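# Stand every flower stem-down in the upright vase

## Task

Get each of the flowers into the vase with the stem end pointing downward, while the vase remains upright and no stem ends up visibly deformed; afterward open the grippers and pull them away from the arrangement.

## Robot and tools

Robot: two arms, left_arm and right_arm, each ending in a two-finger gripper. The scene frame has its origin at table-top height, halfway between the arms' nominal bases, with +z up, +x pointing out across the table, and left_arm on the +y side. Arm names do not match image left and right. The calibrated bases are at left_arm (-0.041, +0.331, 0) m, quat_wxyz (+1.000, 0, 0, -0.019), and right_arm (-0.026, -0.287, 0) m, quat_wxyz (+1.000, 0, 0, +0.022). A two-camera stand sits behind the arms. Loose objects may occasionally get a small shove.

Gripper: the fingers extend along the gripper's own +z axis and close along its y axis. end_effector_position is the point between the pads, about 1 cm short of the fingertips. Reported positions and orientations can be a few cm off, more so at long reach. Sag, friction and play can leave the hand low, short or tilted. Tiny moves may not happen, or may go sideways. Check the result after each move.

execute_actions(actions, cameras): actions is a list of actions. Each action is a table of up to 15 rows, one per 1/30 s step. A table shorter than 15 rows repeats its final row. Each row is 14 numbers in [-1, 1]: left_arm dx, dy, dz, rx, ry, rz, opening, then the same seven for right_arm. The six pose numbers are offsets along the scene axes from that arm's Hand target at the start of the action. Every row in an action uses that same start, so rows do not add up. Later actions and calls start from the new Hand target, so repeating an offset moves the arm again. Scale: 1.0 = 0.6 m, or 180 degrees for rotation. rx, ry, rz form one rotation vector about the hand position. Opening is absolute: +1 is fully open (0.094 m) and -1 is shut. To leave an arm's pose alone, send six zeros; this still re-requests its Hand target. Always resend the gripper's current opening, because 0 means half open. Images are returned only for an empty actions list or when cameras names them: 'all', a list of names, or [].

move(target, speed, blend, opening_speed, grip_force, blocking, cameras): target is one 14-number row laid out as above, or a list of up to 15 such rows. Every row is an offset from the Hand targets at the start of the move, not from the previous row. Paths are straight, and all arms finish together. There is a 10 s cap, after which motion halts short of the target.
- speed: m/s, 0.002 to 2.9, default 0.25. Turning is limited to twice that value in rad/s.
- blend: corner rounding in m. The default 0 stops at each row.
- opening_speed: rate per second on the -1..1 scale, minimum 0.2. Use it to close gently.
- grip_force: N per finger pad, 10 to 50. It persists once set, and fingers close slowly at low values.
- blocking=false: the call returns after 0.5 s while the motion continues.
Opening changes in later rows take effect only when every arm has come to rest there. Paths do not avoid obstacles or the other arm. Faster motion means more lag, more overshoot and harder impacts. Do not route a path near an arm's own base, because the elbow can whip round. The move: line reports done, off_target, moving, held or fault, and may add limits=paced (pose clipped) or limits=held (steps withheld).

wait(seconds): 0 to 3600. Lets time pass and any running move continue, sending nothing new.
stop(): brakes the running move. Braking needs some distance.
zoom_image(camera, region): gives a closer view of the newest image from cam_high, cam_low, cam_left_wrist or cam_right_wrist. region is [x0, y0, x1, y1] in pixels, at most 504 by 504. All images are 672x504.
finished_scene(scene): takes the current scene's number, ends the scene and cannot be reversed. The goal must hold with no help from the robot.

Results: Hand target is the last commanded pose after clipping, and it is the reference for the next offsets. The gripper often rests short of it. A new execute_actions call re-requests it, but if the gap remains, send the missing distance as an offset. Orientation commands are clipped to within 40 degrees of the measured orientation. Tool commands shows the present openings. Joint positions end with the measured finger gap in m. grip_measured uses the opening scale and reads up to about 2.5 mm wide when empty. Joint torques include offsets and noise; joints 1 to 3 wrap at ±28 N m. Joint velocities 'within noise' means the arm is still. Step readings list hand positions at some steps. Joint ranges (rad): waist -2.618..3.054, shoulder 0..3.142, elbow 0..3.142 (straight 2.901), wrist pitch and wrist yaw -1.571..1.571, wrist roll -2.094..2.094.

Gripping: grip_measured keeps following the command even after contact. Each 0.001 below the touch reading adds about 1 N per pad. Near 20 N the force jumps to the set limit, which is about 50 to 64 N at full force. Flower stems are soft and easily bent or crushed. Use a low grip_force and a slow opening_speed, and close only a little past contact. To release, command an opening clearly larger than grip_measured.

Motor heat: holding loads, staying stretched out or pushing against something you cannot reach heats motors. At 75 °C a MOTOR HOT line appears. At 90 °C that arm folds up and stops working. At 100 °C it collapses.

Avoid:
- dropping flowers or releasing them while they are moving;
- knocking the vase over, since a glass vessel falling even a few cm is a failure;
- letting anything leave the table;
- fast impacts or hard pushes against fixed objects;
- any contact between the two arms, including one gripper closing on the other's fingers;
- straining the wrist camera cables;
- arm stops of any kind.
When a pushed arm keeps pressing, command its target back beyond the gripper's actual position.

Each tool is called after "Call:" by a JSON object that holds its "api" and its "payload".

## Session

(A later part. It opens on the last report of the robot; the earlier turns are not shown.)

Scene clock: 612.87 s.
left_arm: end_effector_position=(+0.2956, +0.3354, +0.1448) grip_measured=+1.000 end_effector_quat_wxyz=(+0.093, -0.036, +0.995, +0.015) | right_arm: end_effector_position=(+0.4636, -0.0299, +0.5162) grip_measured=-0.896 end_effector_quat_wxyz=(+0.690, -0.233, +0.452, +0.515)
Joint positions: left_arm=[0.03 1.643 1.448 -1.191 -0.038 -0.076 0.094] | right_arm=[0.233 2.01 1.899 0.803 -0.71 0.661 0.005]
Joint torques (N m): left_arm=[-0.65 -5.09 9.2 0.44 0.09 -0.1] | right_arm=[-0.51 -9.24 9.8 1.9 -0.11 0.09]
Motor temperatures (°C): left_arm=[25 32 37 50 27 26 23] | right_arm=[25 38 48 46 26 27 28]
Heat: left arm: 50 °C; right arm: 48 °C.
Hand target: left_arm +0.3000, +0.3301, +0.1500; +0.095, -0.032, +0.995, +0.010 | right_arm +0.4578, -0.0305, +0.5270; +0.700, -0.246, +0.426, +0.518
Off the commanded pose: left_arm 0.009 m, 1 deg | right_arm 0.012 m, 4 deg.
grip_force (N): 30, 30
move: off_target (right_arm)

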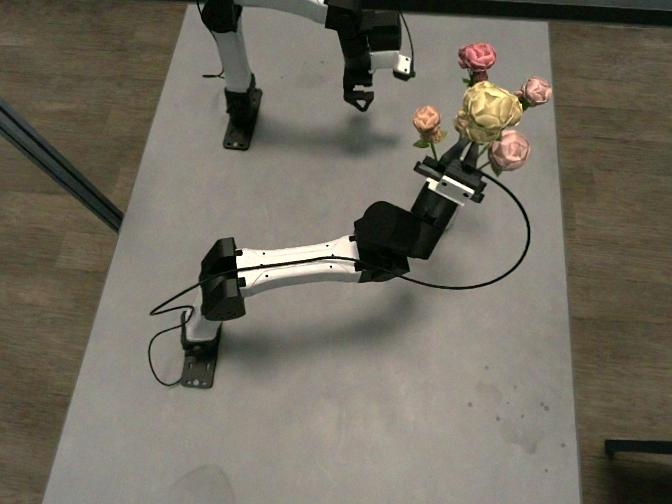

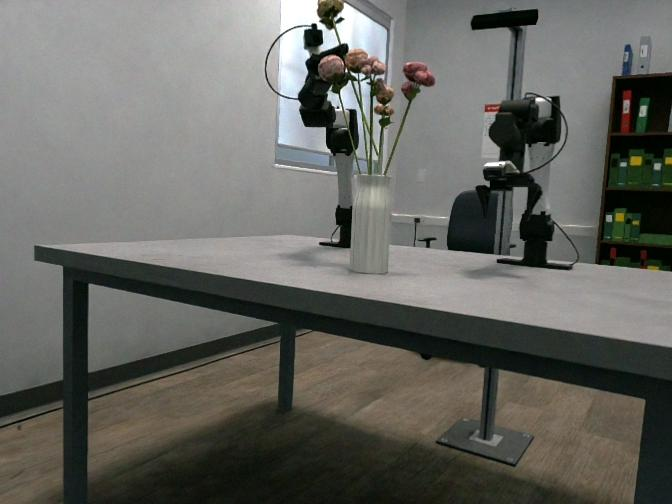

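Call:
{"api": "move", "payload": {"target": [[0, 0, 0, 0, 0, 0, 1, 0.0105, -0.0105, -0.0928, -0.0051, 0.0022, 0, -1], [0, 0, 0, 0, 0, 0, 1, 0.0317, 0.0478, -0.2368, -0.0357, 0.0155, 0, -1], [0, 0, 0, 0, 0, 0, 1, 0.045, 0.0917, -0.368, -0.056, 0.0244, 0, -1]], "speed": 0.09, "blend": [0.02, 0.02, 0], "cameras": ["all"]}}

Call:
{"api": "zoom_image", "payload": {"camera": "cam_high", "region": [360, 20, 560, 240]}}

Call:
{"api": "zoom_image", "payload": {"camera": "cam_low", "region": [290, 0, 470, 290]}}

Scene clock: 625.67 s.
left_arm: end_effector_position=(+0.2956, +0.3354, +0.1448) grip_measured=+1.000 end_effector_quat_wxyz=(+0.093, -0.036, +0.995, +0.015) | right_arm: end_effector_position=(+0.4832, +0.0251, +0.3165) grip_measured=-0.896 end_effector_quat_wxyz=(+0.652, -0.276, +0.503, +0.496)
Joint positions: left_arm=[0.03 1.643 1.448 -1.191 -0.038 -0.076 0.094] | right_arm=[0.308 2.203 1.54 1.145 -0.741 0.488 0.005]
Joint torques (N m): left_arm=[-0.68 -5.12 9.2 0.44 0.09 -0.1] | right_arm=[0.08 -10.13 5.93 2.03 -0.11 -0.36]
Heat: left arm: 48 °C; right arm: 49 °C.
Hand target: left_arm +0.3000, +0.3301, +0.1500; +0.095, -0.032, +0.995, +0.010 | right_arm +0.4848, +0.0245, +0.3062; +0.659, -0.287, +0.496, +0.488
Off the commanded pose: left_arm 0.009 m, 1 deg | right_arm 0.010 m, 2 deg.
grip_force (N): 30, 30
move: done

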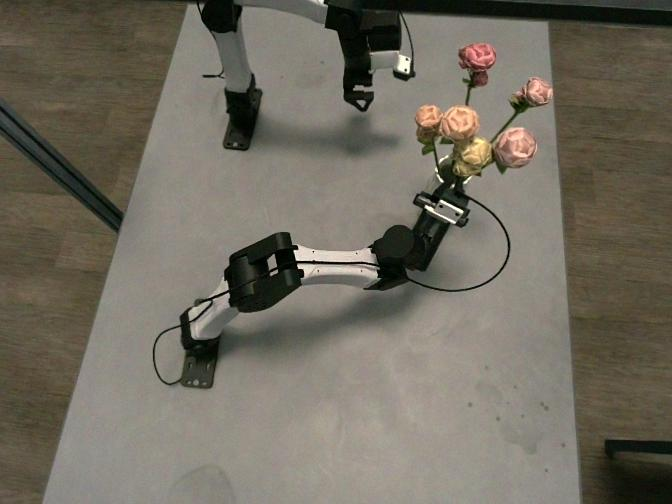

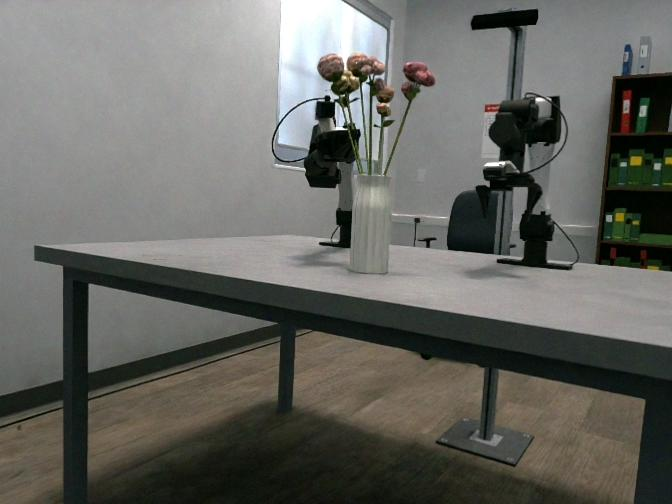

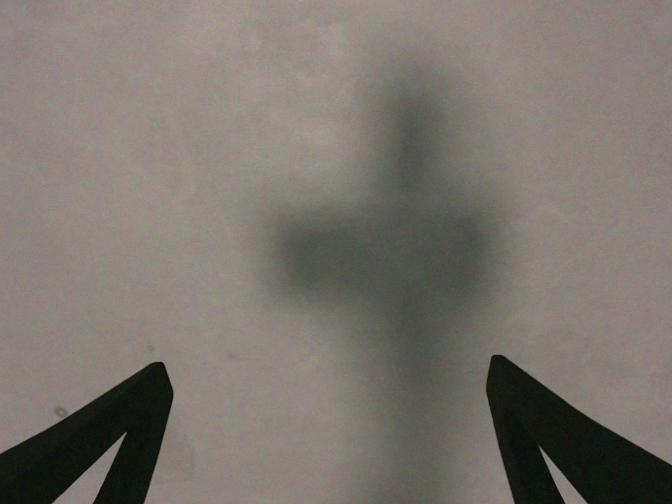

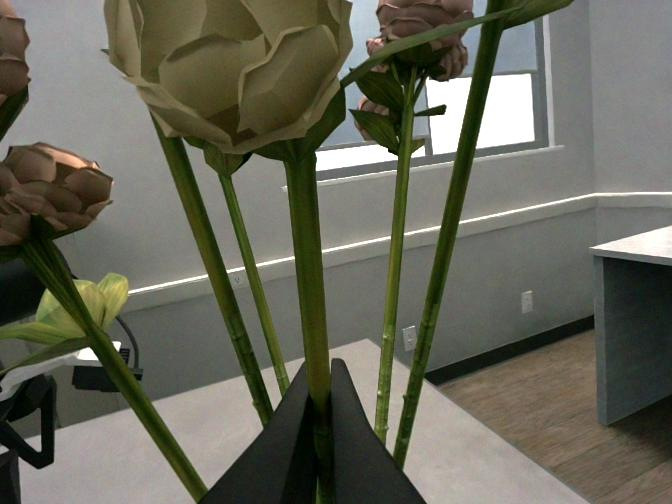

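Scaled by 2.291 from the camera's image (finer frame: 960x720).

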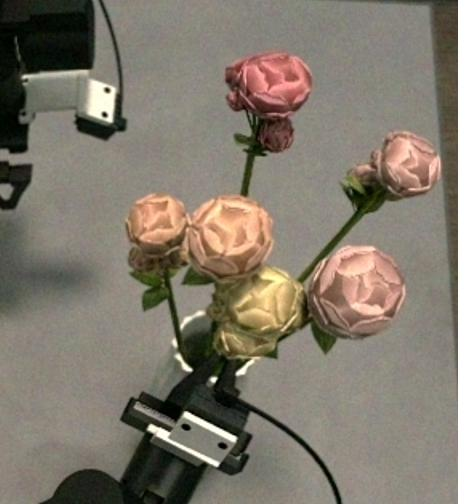

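Scaled by 1.738 from the camera's image (finer frame: 960x720).

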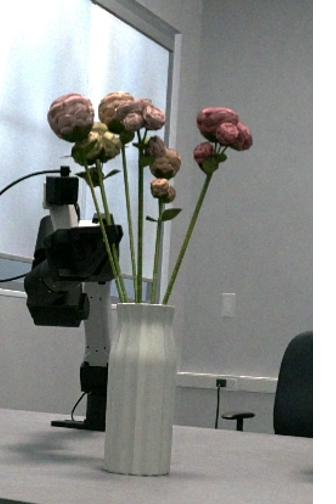

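Call:
{"api": "move", "payload": {"target": [0, 0, 0, 0, 0, 0, 1, 0.001, 0.008, -0.025, -0.01, 0.0045, 0, -1], "speed": 0.05, "cameras": ["cam_low", "cam_right_wrist"]}}

Call:
{"api": "zoom_image", "payload": {"camera": "cam_low", "region": [290, 0, 470, 290]}}

Scene clock: 631.50 s.
left_arm: end_effector_position=(+0.2956, +0.3354, +0.1448) grip_measured=+1.000 end_effector_quat_wxyz=(+0.093, -0.036, +0.995, +0.015) | right_arm: end_effector_position=(+0.4810, +0.0282, +0.3118) grip_measured=-0.896 end_effector_quat_wxyz=(+0.655, -0.285, +0.502, +0.488)
Joint positions: left_arm=[0.03 1.643 1.448 -1.191 -0.038 -0.076 0.094] | right_arm=[0.314 2.203 1.528 1.147 -0.741 0.455 0.005]
Joint torques (N m): left_arm=[-0.66 -5.14 9.2 0.43 0.09 -0.11] | right_arm=[0.1 -9.4 5.59 1.78 -0.17 -0.37]
Heat: left arm: 48 °C; right arm: 48 °C.
Hand target: left_arm +0.3000, +0.3301, +0.1500; +0.095, -0.032, +0.995, +0.010 | right_arm +0.4854, +0.0293, +0.2912; +0.650, -0.293, +0.508, +0.482
Off the commanded pose: left_arm 0.009 m, 1 deg | right_arm 0.021 m, 2 deg.
grip_force (N): 30, 30
move: off_target (right_arm)

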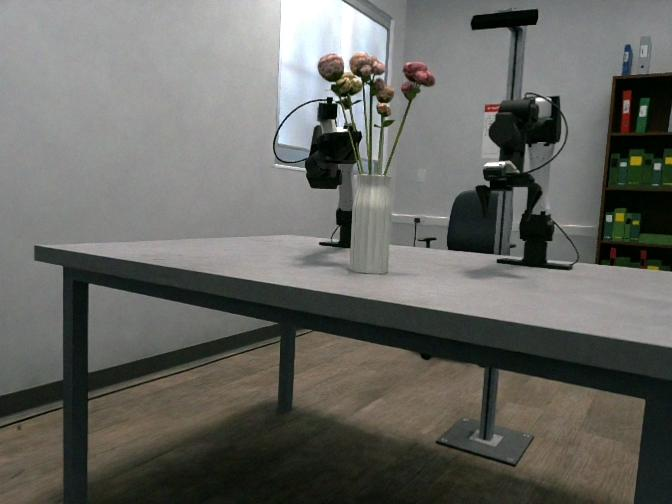

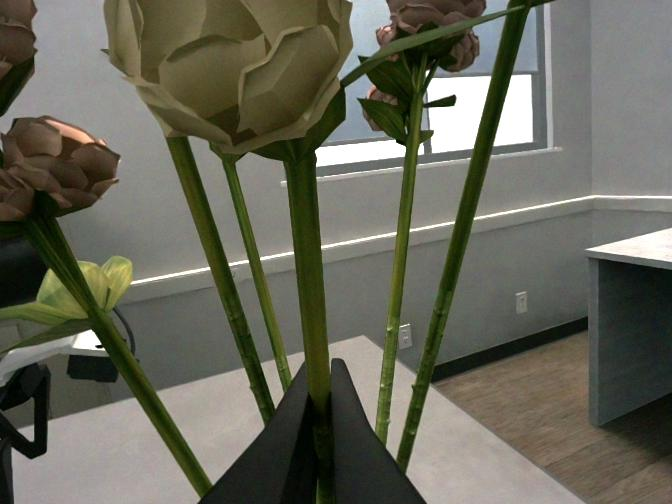

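Scaled by 1.738 from the camera's image (finer frame: 960x720).

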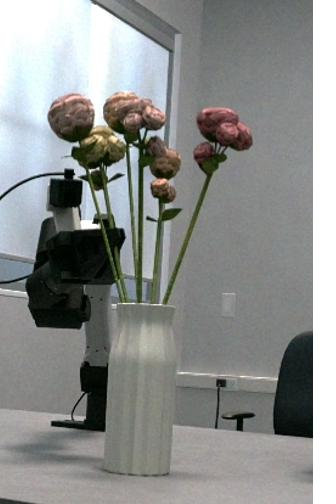

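Call:
{"api": "move", "payload": {"target": [[0, 0, 0, 0, 0, 0, 1, -0.004, 0, 0.022, 0, 0, 0, -1], [0, 0, 0, 0, 0, 0, 1, -0.004, 0, 0.022, 0, 0, 0, -0.7]], "speed": 0.05, "opening_speed": 0.4, "cameras": ["all"]}}

Call:
{"api": "zoom_image", "payload": {"camera": "cam_low", "region": [290, 0, 470, 290]}}

Scene clock: 638.50 s.
left_arm: end_effector_position=(+0.2956, +0.3354, +0.1448) grip_measured=+1.000 end_effector_quat_wxyz=(+0.093, -0.036, +0.995, +0.015) | right_arm: end_effector_position=(+0.4818, +0.0275, +0.3112) grip_measured=-0.702 end_effector_quat_wxyz=(+0.655, -0.285, +0.503, +0.487)
Joint positions: left_arm=[0.03 1.643 1.448 -1.191 -0.038 -0.076 0.094] | right_arm=[0.312 2.203 1.528 1.144 -0.741 0.452 0.014]
Joint torques (N m): left_arm=[-0.66 -5.11 9.17 0.43 0.1 -0.1] | right_arm=[0.25 -12.18 6.37 1.43 -0.15 -0.33]
Heat: left arm: 47 °C; right arm: 47 °C.
Hand target: left_arm +0.3000, +0.3301, +0.1500; +0.095, -0.032, +0.995, +0.010 | right_arm +0.4830, +0.0293, +0.3044; +0.650, -0.293, +0.508, +0.482
Off the commanded pose: left_arm 0.009 m, 1 deg | right_arm 0.007 m, 1 deg.
grip_force (N): 30, 30
move: done

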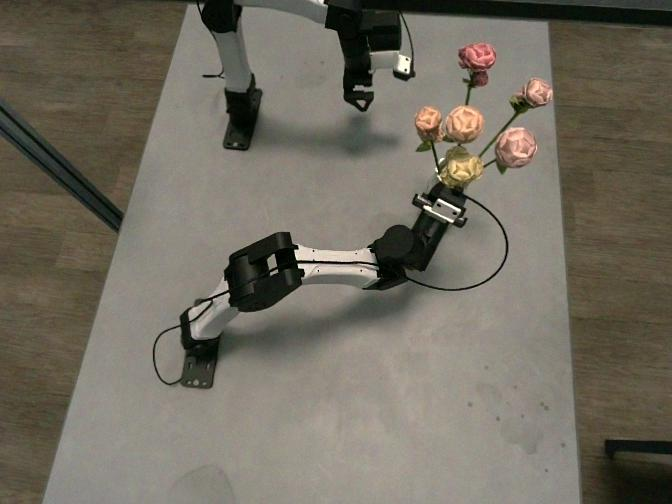

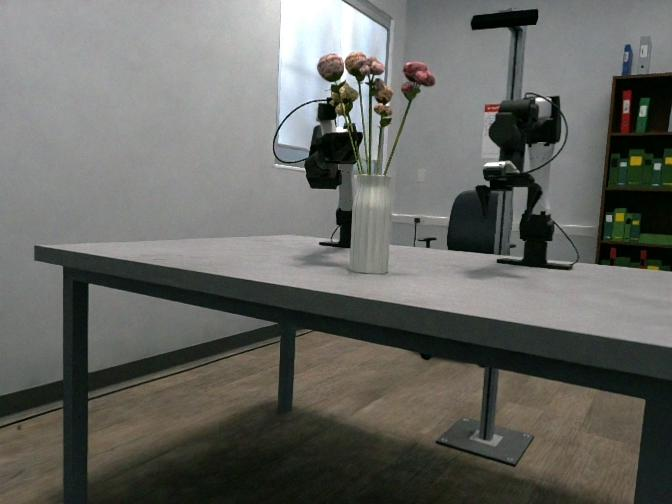

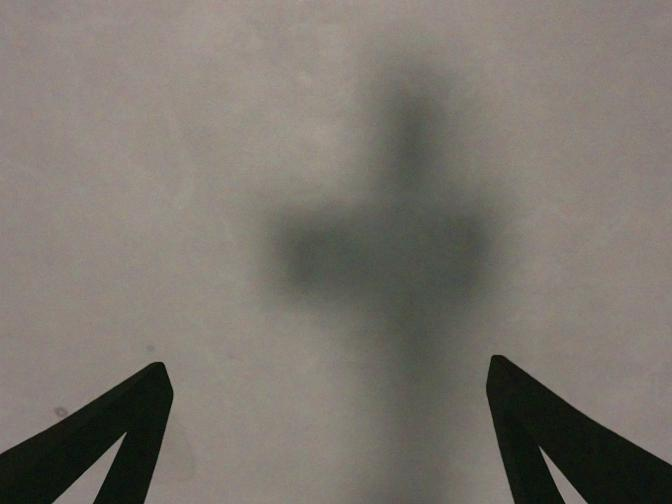

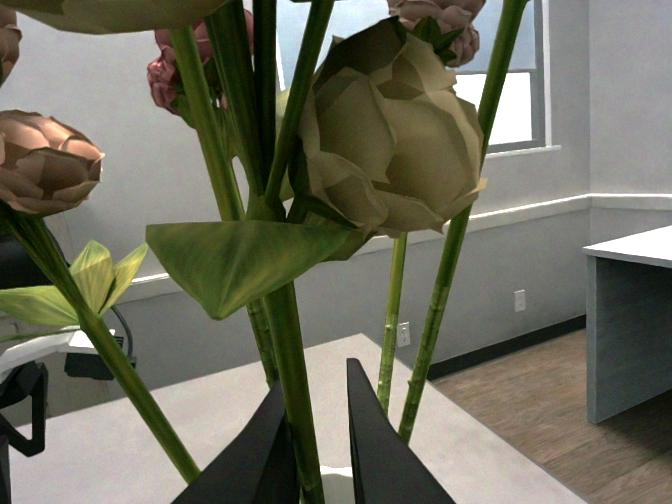

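Scaled by 1.738 from the camera's image (finer frame: 960x720).

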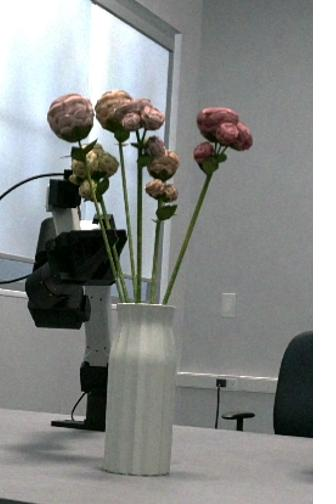

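Call:
{"api": "move", "payload": {"target": [[0, 0, 0, 0, 0, 0, 1, -0.068, -0.152, -0.008, 0, 0, 0, -0.7], [0, 0, 0, 0, 0, 0, 1, -0.255, -0.36, -0.06, 0, 0, 0, -0.7]], "speed": [0.08, 0.2], "blend": [0.03, 0], "cameras": ["all"]}}

Call:
{"api": "zoom_image", "payload": {"camera": "cam_high", "region": [360, 20, 560, 240]}}

Call:
{"api": "zoom_image", "payload": {"camera": "cam_low", "region": [290, 0, 470, 290]}}

Scene clock: 647.73 s.
left_arm: end_effector_position=(+0.2956, +0.3354, +0.1448) grip_measured=+1.000 end_effector_quat_wxyz=(+0.093, -0.036, +0.995, +0.015) | right_arm: end_effector_position=(+0.3427, -0.1880, +0.2486) grip_measured=-0.702 end_effector_quat_wxyz=(+0.606, -0.265, +0.597, +0.454)
Joint positions: left_arm=[0.03 1.643 1.448 -1.191 -0.038 -0.076 0.094] | right_arm=[-0.223 1.68 0.626 1.483 -1.21 0.629 0.014]
Joint torques (N m): left_arm=[-0.66 -5.09 9.18 0.44 0.09 -0.1] | right_arm=[-0.59 -10.15 4.82 2.24 -0.11 0.09]
Motor temperatures (°C): left_arm=[25 32 38 46 27 26 23] | right_arm=[25 45 46 43 26 27 28]
Heat: left arm: 46 °C; right arm: 46 °C.
Hand target: left_arm +0.3000, +0.3301, +0.1500; +0.095, -0.032, +0.995, +0.010 | right_arm +0.3300, -0.1867, +0.2684; +0.650, -0.293, +0.508, +0.482
Off the commanded pose: left_arm 0.009 m, 1 deg | right_arm 0.024 m, 12 deg.
joint sent to its limit (right arm) — joint 4 (wrist pitch), upper limit. The joint targets are off in position and orientation.
grip_force (N): 30, 30
move: off_target (right_arm)

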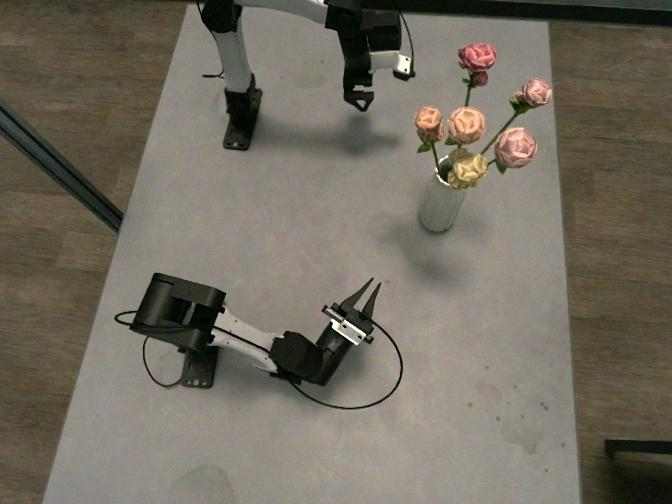

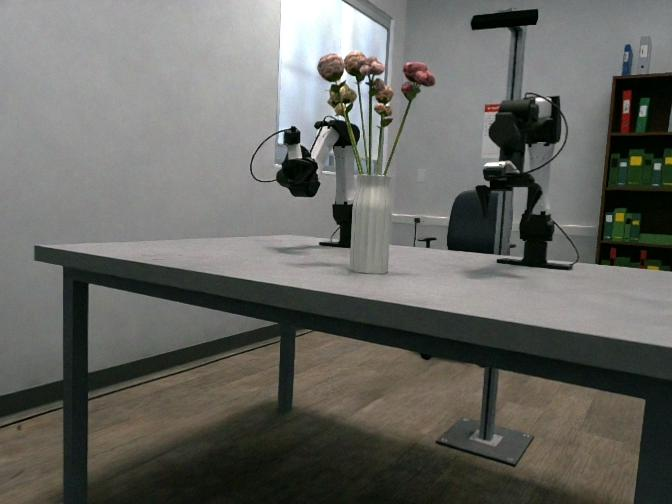

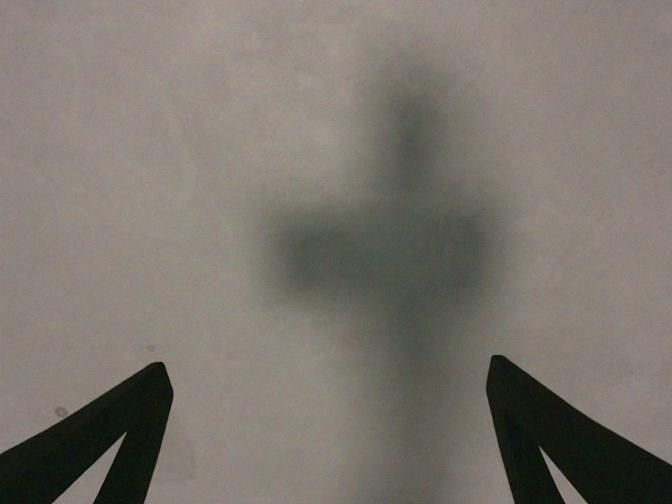

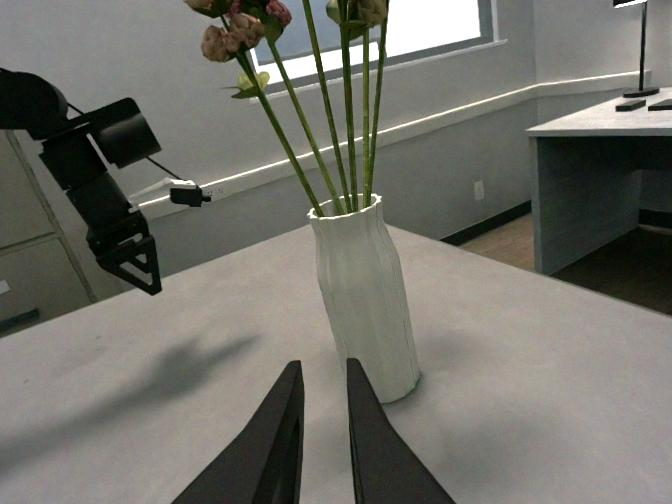

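Scaled by 2.291 from the camera's image (finer frame: 960x720).

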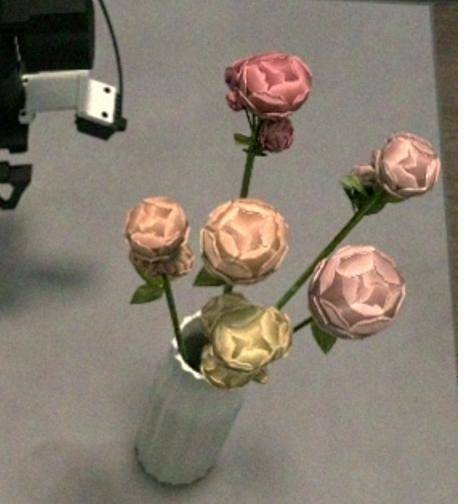

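Scaled by 1.738 from the camera's image (finer frame: 960x720).

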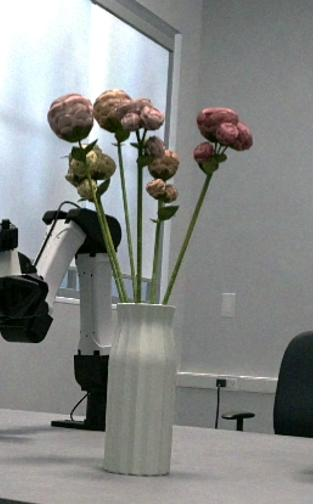

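Call:
{"api": "move", "payload": {"target": [0.1333, -0.2667, 0.6333, -0.1949, -0.5858, -0.1677, -0.9, 0.067, -0.1332, -0.2733, -0.1243, 0.1599, -0.3735, 1], "speed": 0.3, "cameras": ["all"]}}

Call:
{"api": "zoom_image", "payload": {"camera": "cam_high", "region": [360, 20, 560, 240]}}

Call:
{"api": "zoom_image", "payload": {"camera": "cam_low", "region": [300, 0, 500, 200]}}

Scene clock: 698.23 s.
left_arm: end_effector_position=(+0.3875, +0.1759, +0.5096) grip_measured=-0.898 end_effector_quat_wxyz=(+0.802, +0.162, +0.500, -0.284) | right_arm: end_effector_position=(+0.3646, -0.2676, +0.0996) grip_measured=+0.998 end_effector_quat_wxyz=(+0.596, +0.036, +0.802, +0.005)
Joint positions: left_arm=[-0.158 1.475 1.312 0.672 0.407 -0.244 0.005] | right_arm=[0.068 1.529 0.334 0.898 0.143 0.097 0.094]
Joint torques (N m): left_arm=[-0.7 -4.49 10.19 2.02 0.04 -0.17] | right_arm=[0.66 -3.96 7.13 2.32 0.09 -0.01]
Heat: left arm: 45 °C; right arm: 45 °C.
Hand target: left_arm +0.3800, +0.1700, +0.5300; +0.814, +0.171, +0.470, -0.296 | right_arm +0.3702, -0.2666, +0.1045; +0.602, +0.041, +0.798, +0.001
Off the commanded pose: left_arm 0.023 m, 4 deg | right_arm 0.007 m, 1 deg.
grip_force (N): 30, 30
move: off_target (left_arm)

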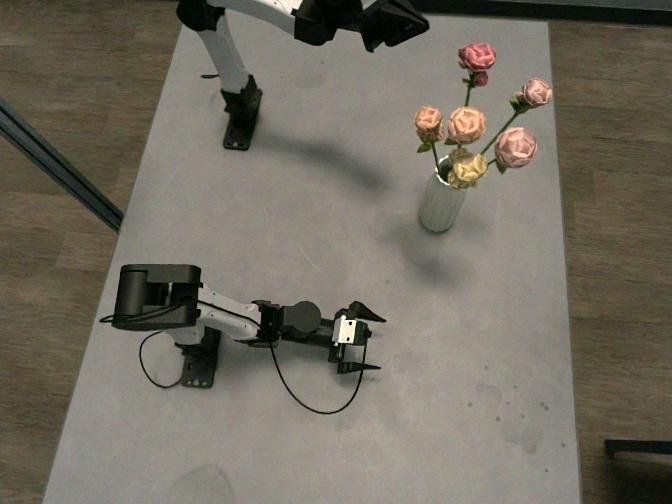

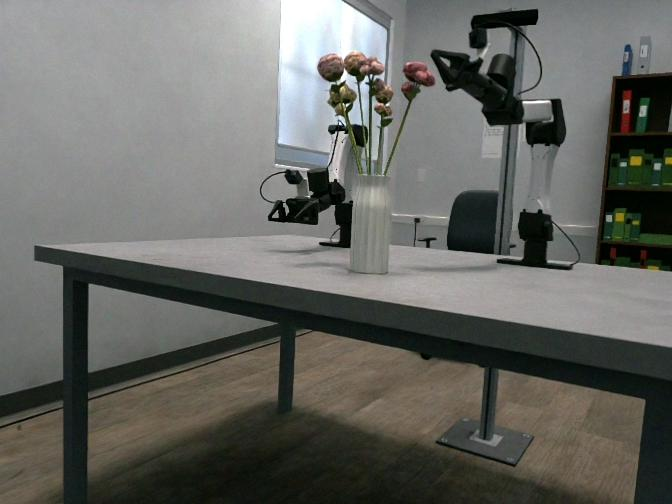

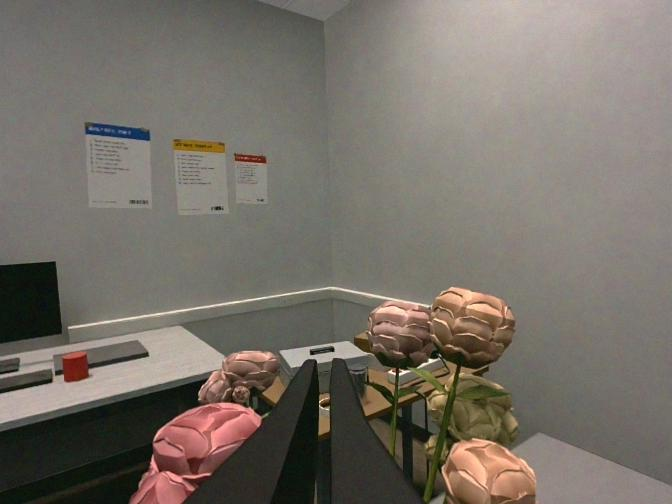

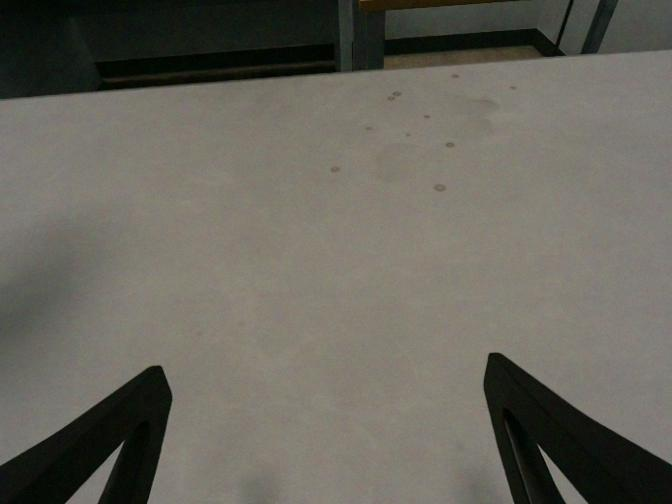

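Scaled by 2.291 from the camera's image (finer frame: 960x720).

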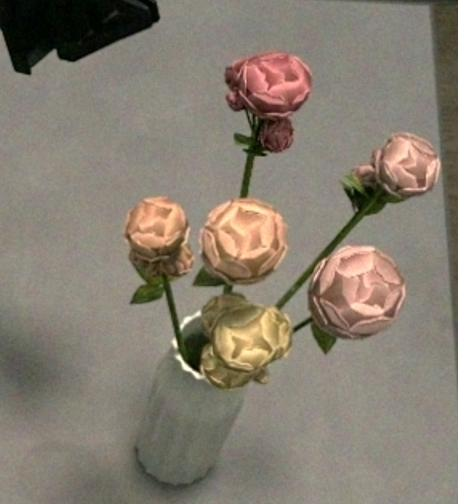

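Scaled by 2.520 from the camera's image (finer frame: 960x720).

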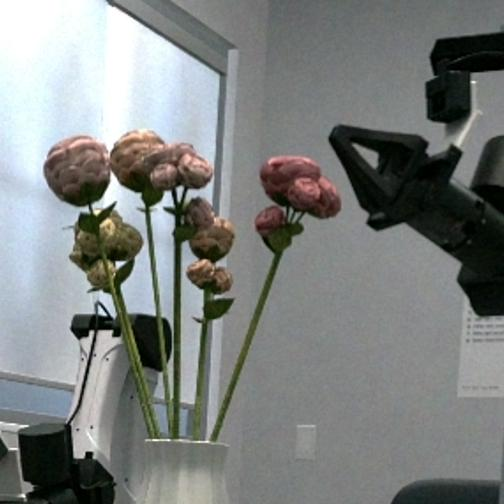

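Call:
{"api": "move", "payload": {"target": [-0.1333, 0.2667, -0.6333, 0, 0, 0, -1, 0, 0, 0, 0, 0, 0, -1], "speed": 0.35, "grip_force": [35, 40], "cameras": []}}

Scene clock: 728.47 s.
left_arm: end_effector_position=(+0.2979, +0.3269, +0.1374) grip_measured=-0.997 end_effector_quat_wxyz=(+0.659, +0.191, +0.677, -0.266) | right_arm: end_effector_position=(+0.3646, -0.2676, +0.0996) grip_measured=-0.990 end_effector_quat_wxyz=(+0.596, +0.036, +0.802, +0.005)
Joint positions: left_arm=[0.507 1.767 0.28 1.514 1.128 -0.134 0] | right_arm=[0.068 1.529 0.334 0.898 0.143 0.097 0]
Joint torques (N m): left_arm=[0.47 -3.55 5.09 2.38 0.19 0.12] | right_arm=[0.66 -3.95 7.13 2.32 0.09 -0.01]
Motor temperatures (°C): left_arm=[25 31 38 49 27 26 23] | right_arm=[25 38 44 45 26 27 27]
Heat: left arm: 49 °C; right arm: 45 °C.
Hand target: left_arm +0.3000, +0.3301, +0.1500; +0.814, +0.171, +0.470, -0.296 | right_arm +0.3702, -0.2666, +0.1045; +0.602, +0.041, +0.798, +0.001
Off the commanded pose: left_arm 0.013 m, 30 deg | right_arm 0.007 m, 1 deg.
joint sent to its limit (left arm) — joint 4 (wrist pitch), upper limit. The joint targets are off in orientation, not in position.
grip_force (N): 35, 40
move: off_target (left_arm)

Call:
{"api": "finished_scene", "payload": {"scene": 1}}

The scene is finished: the task was done.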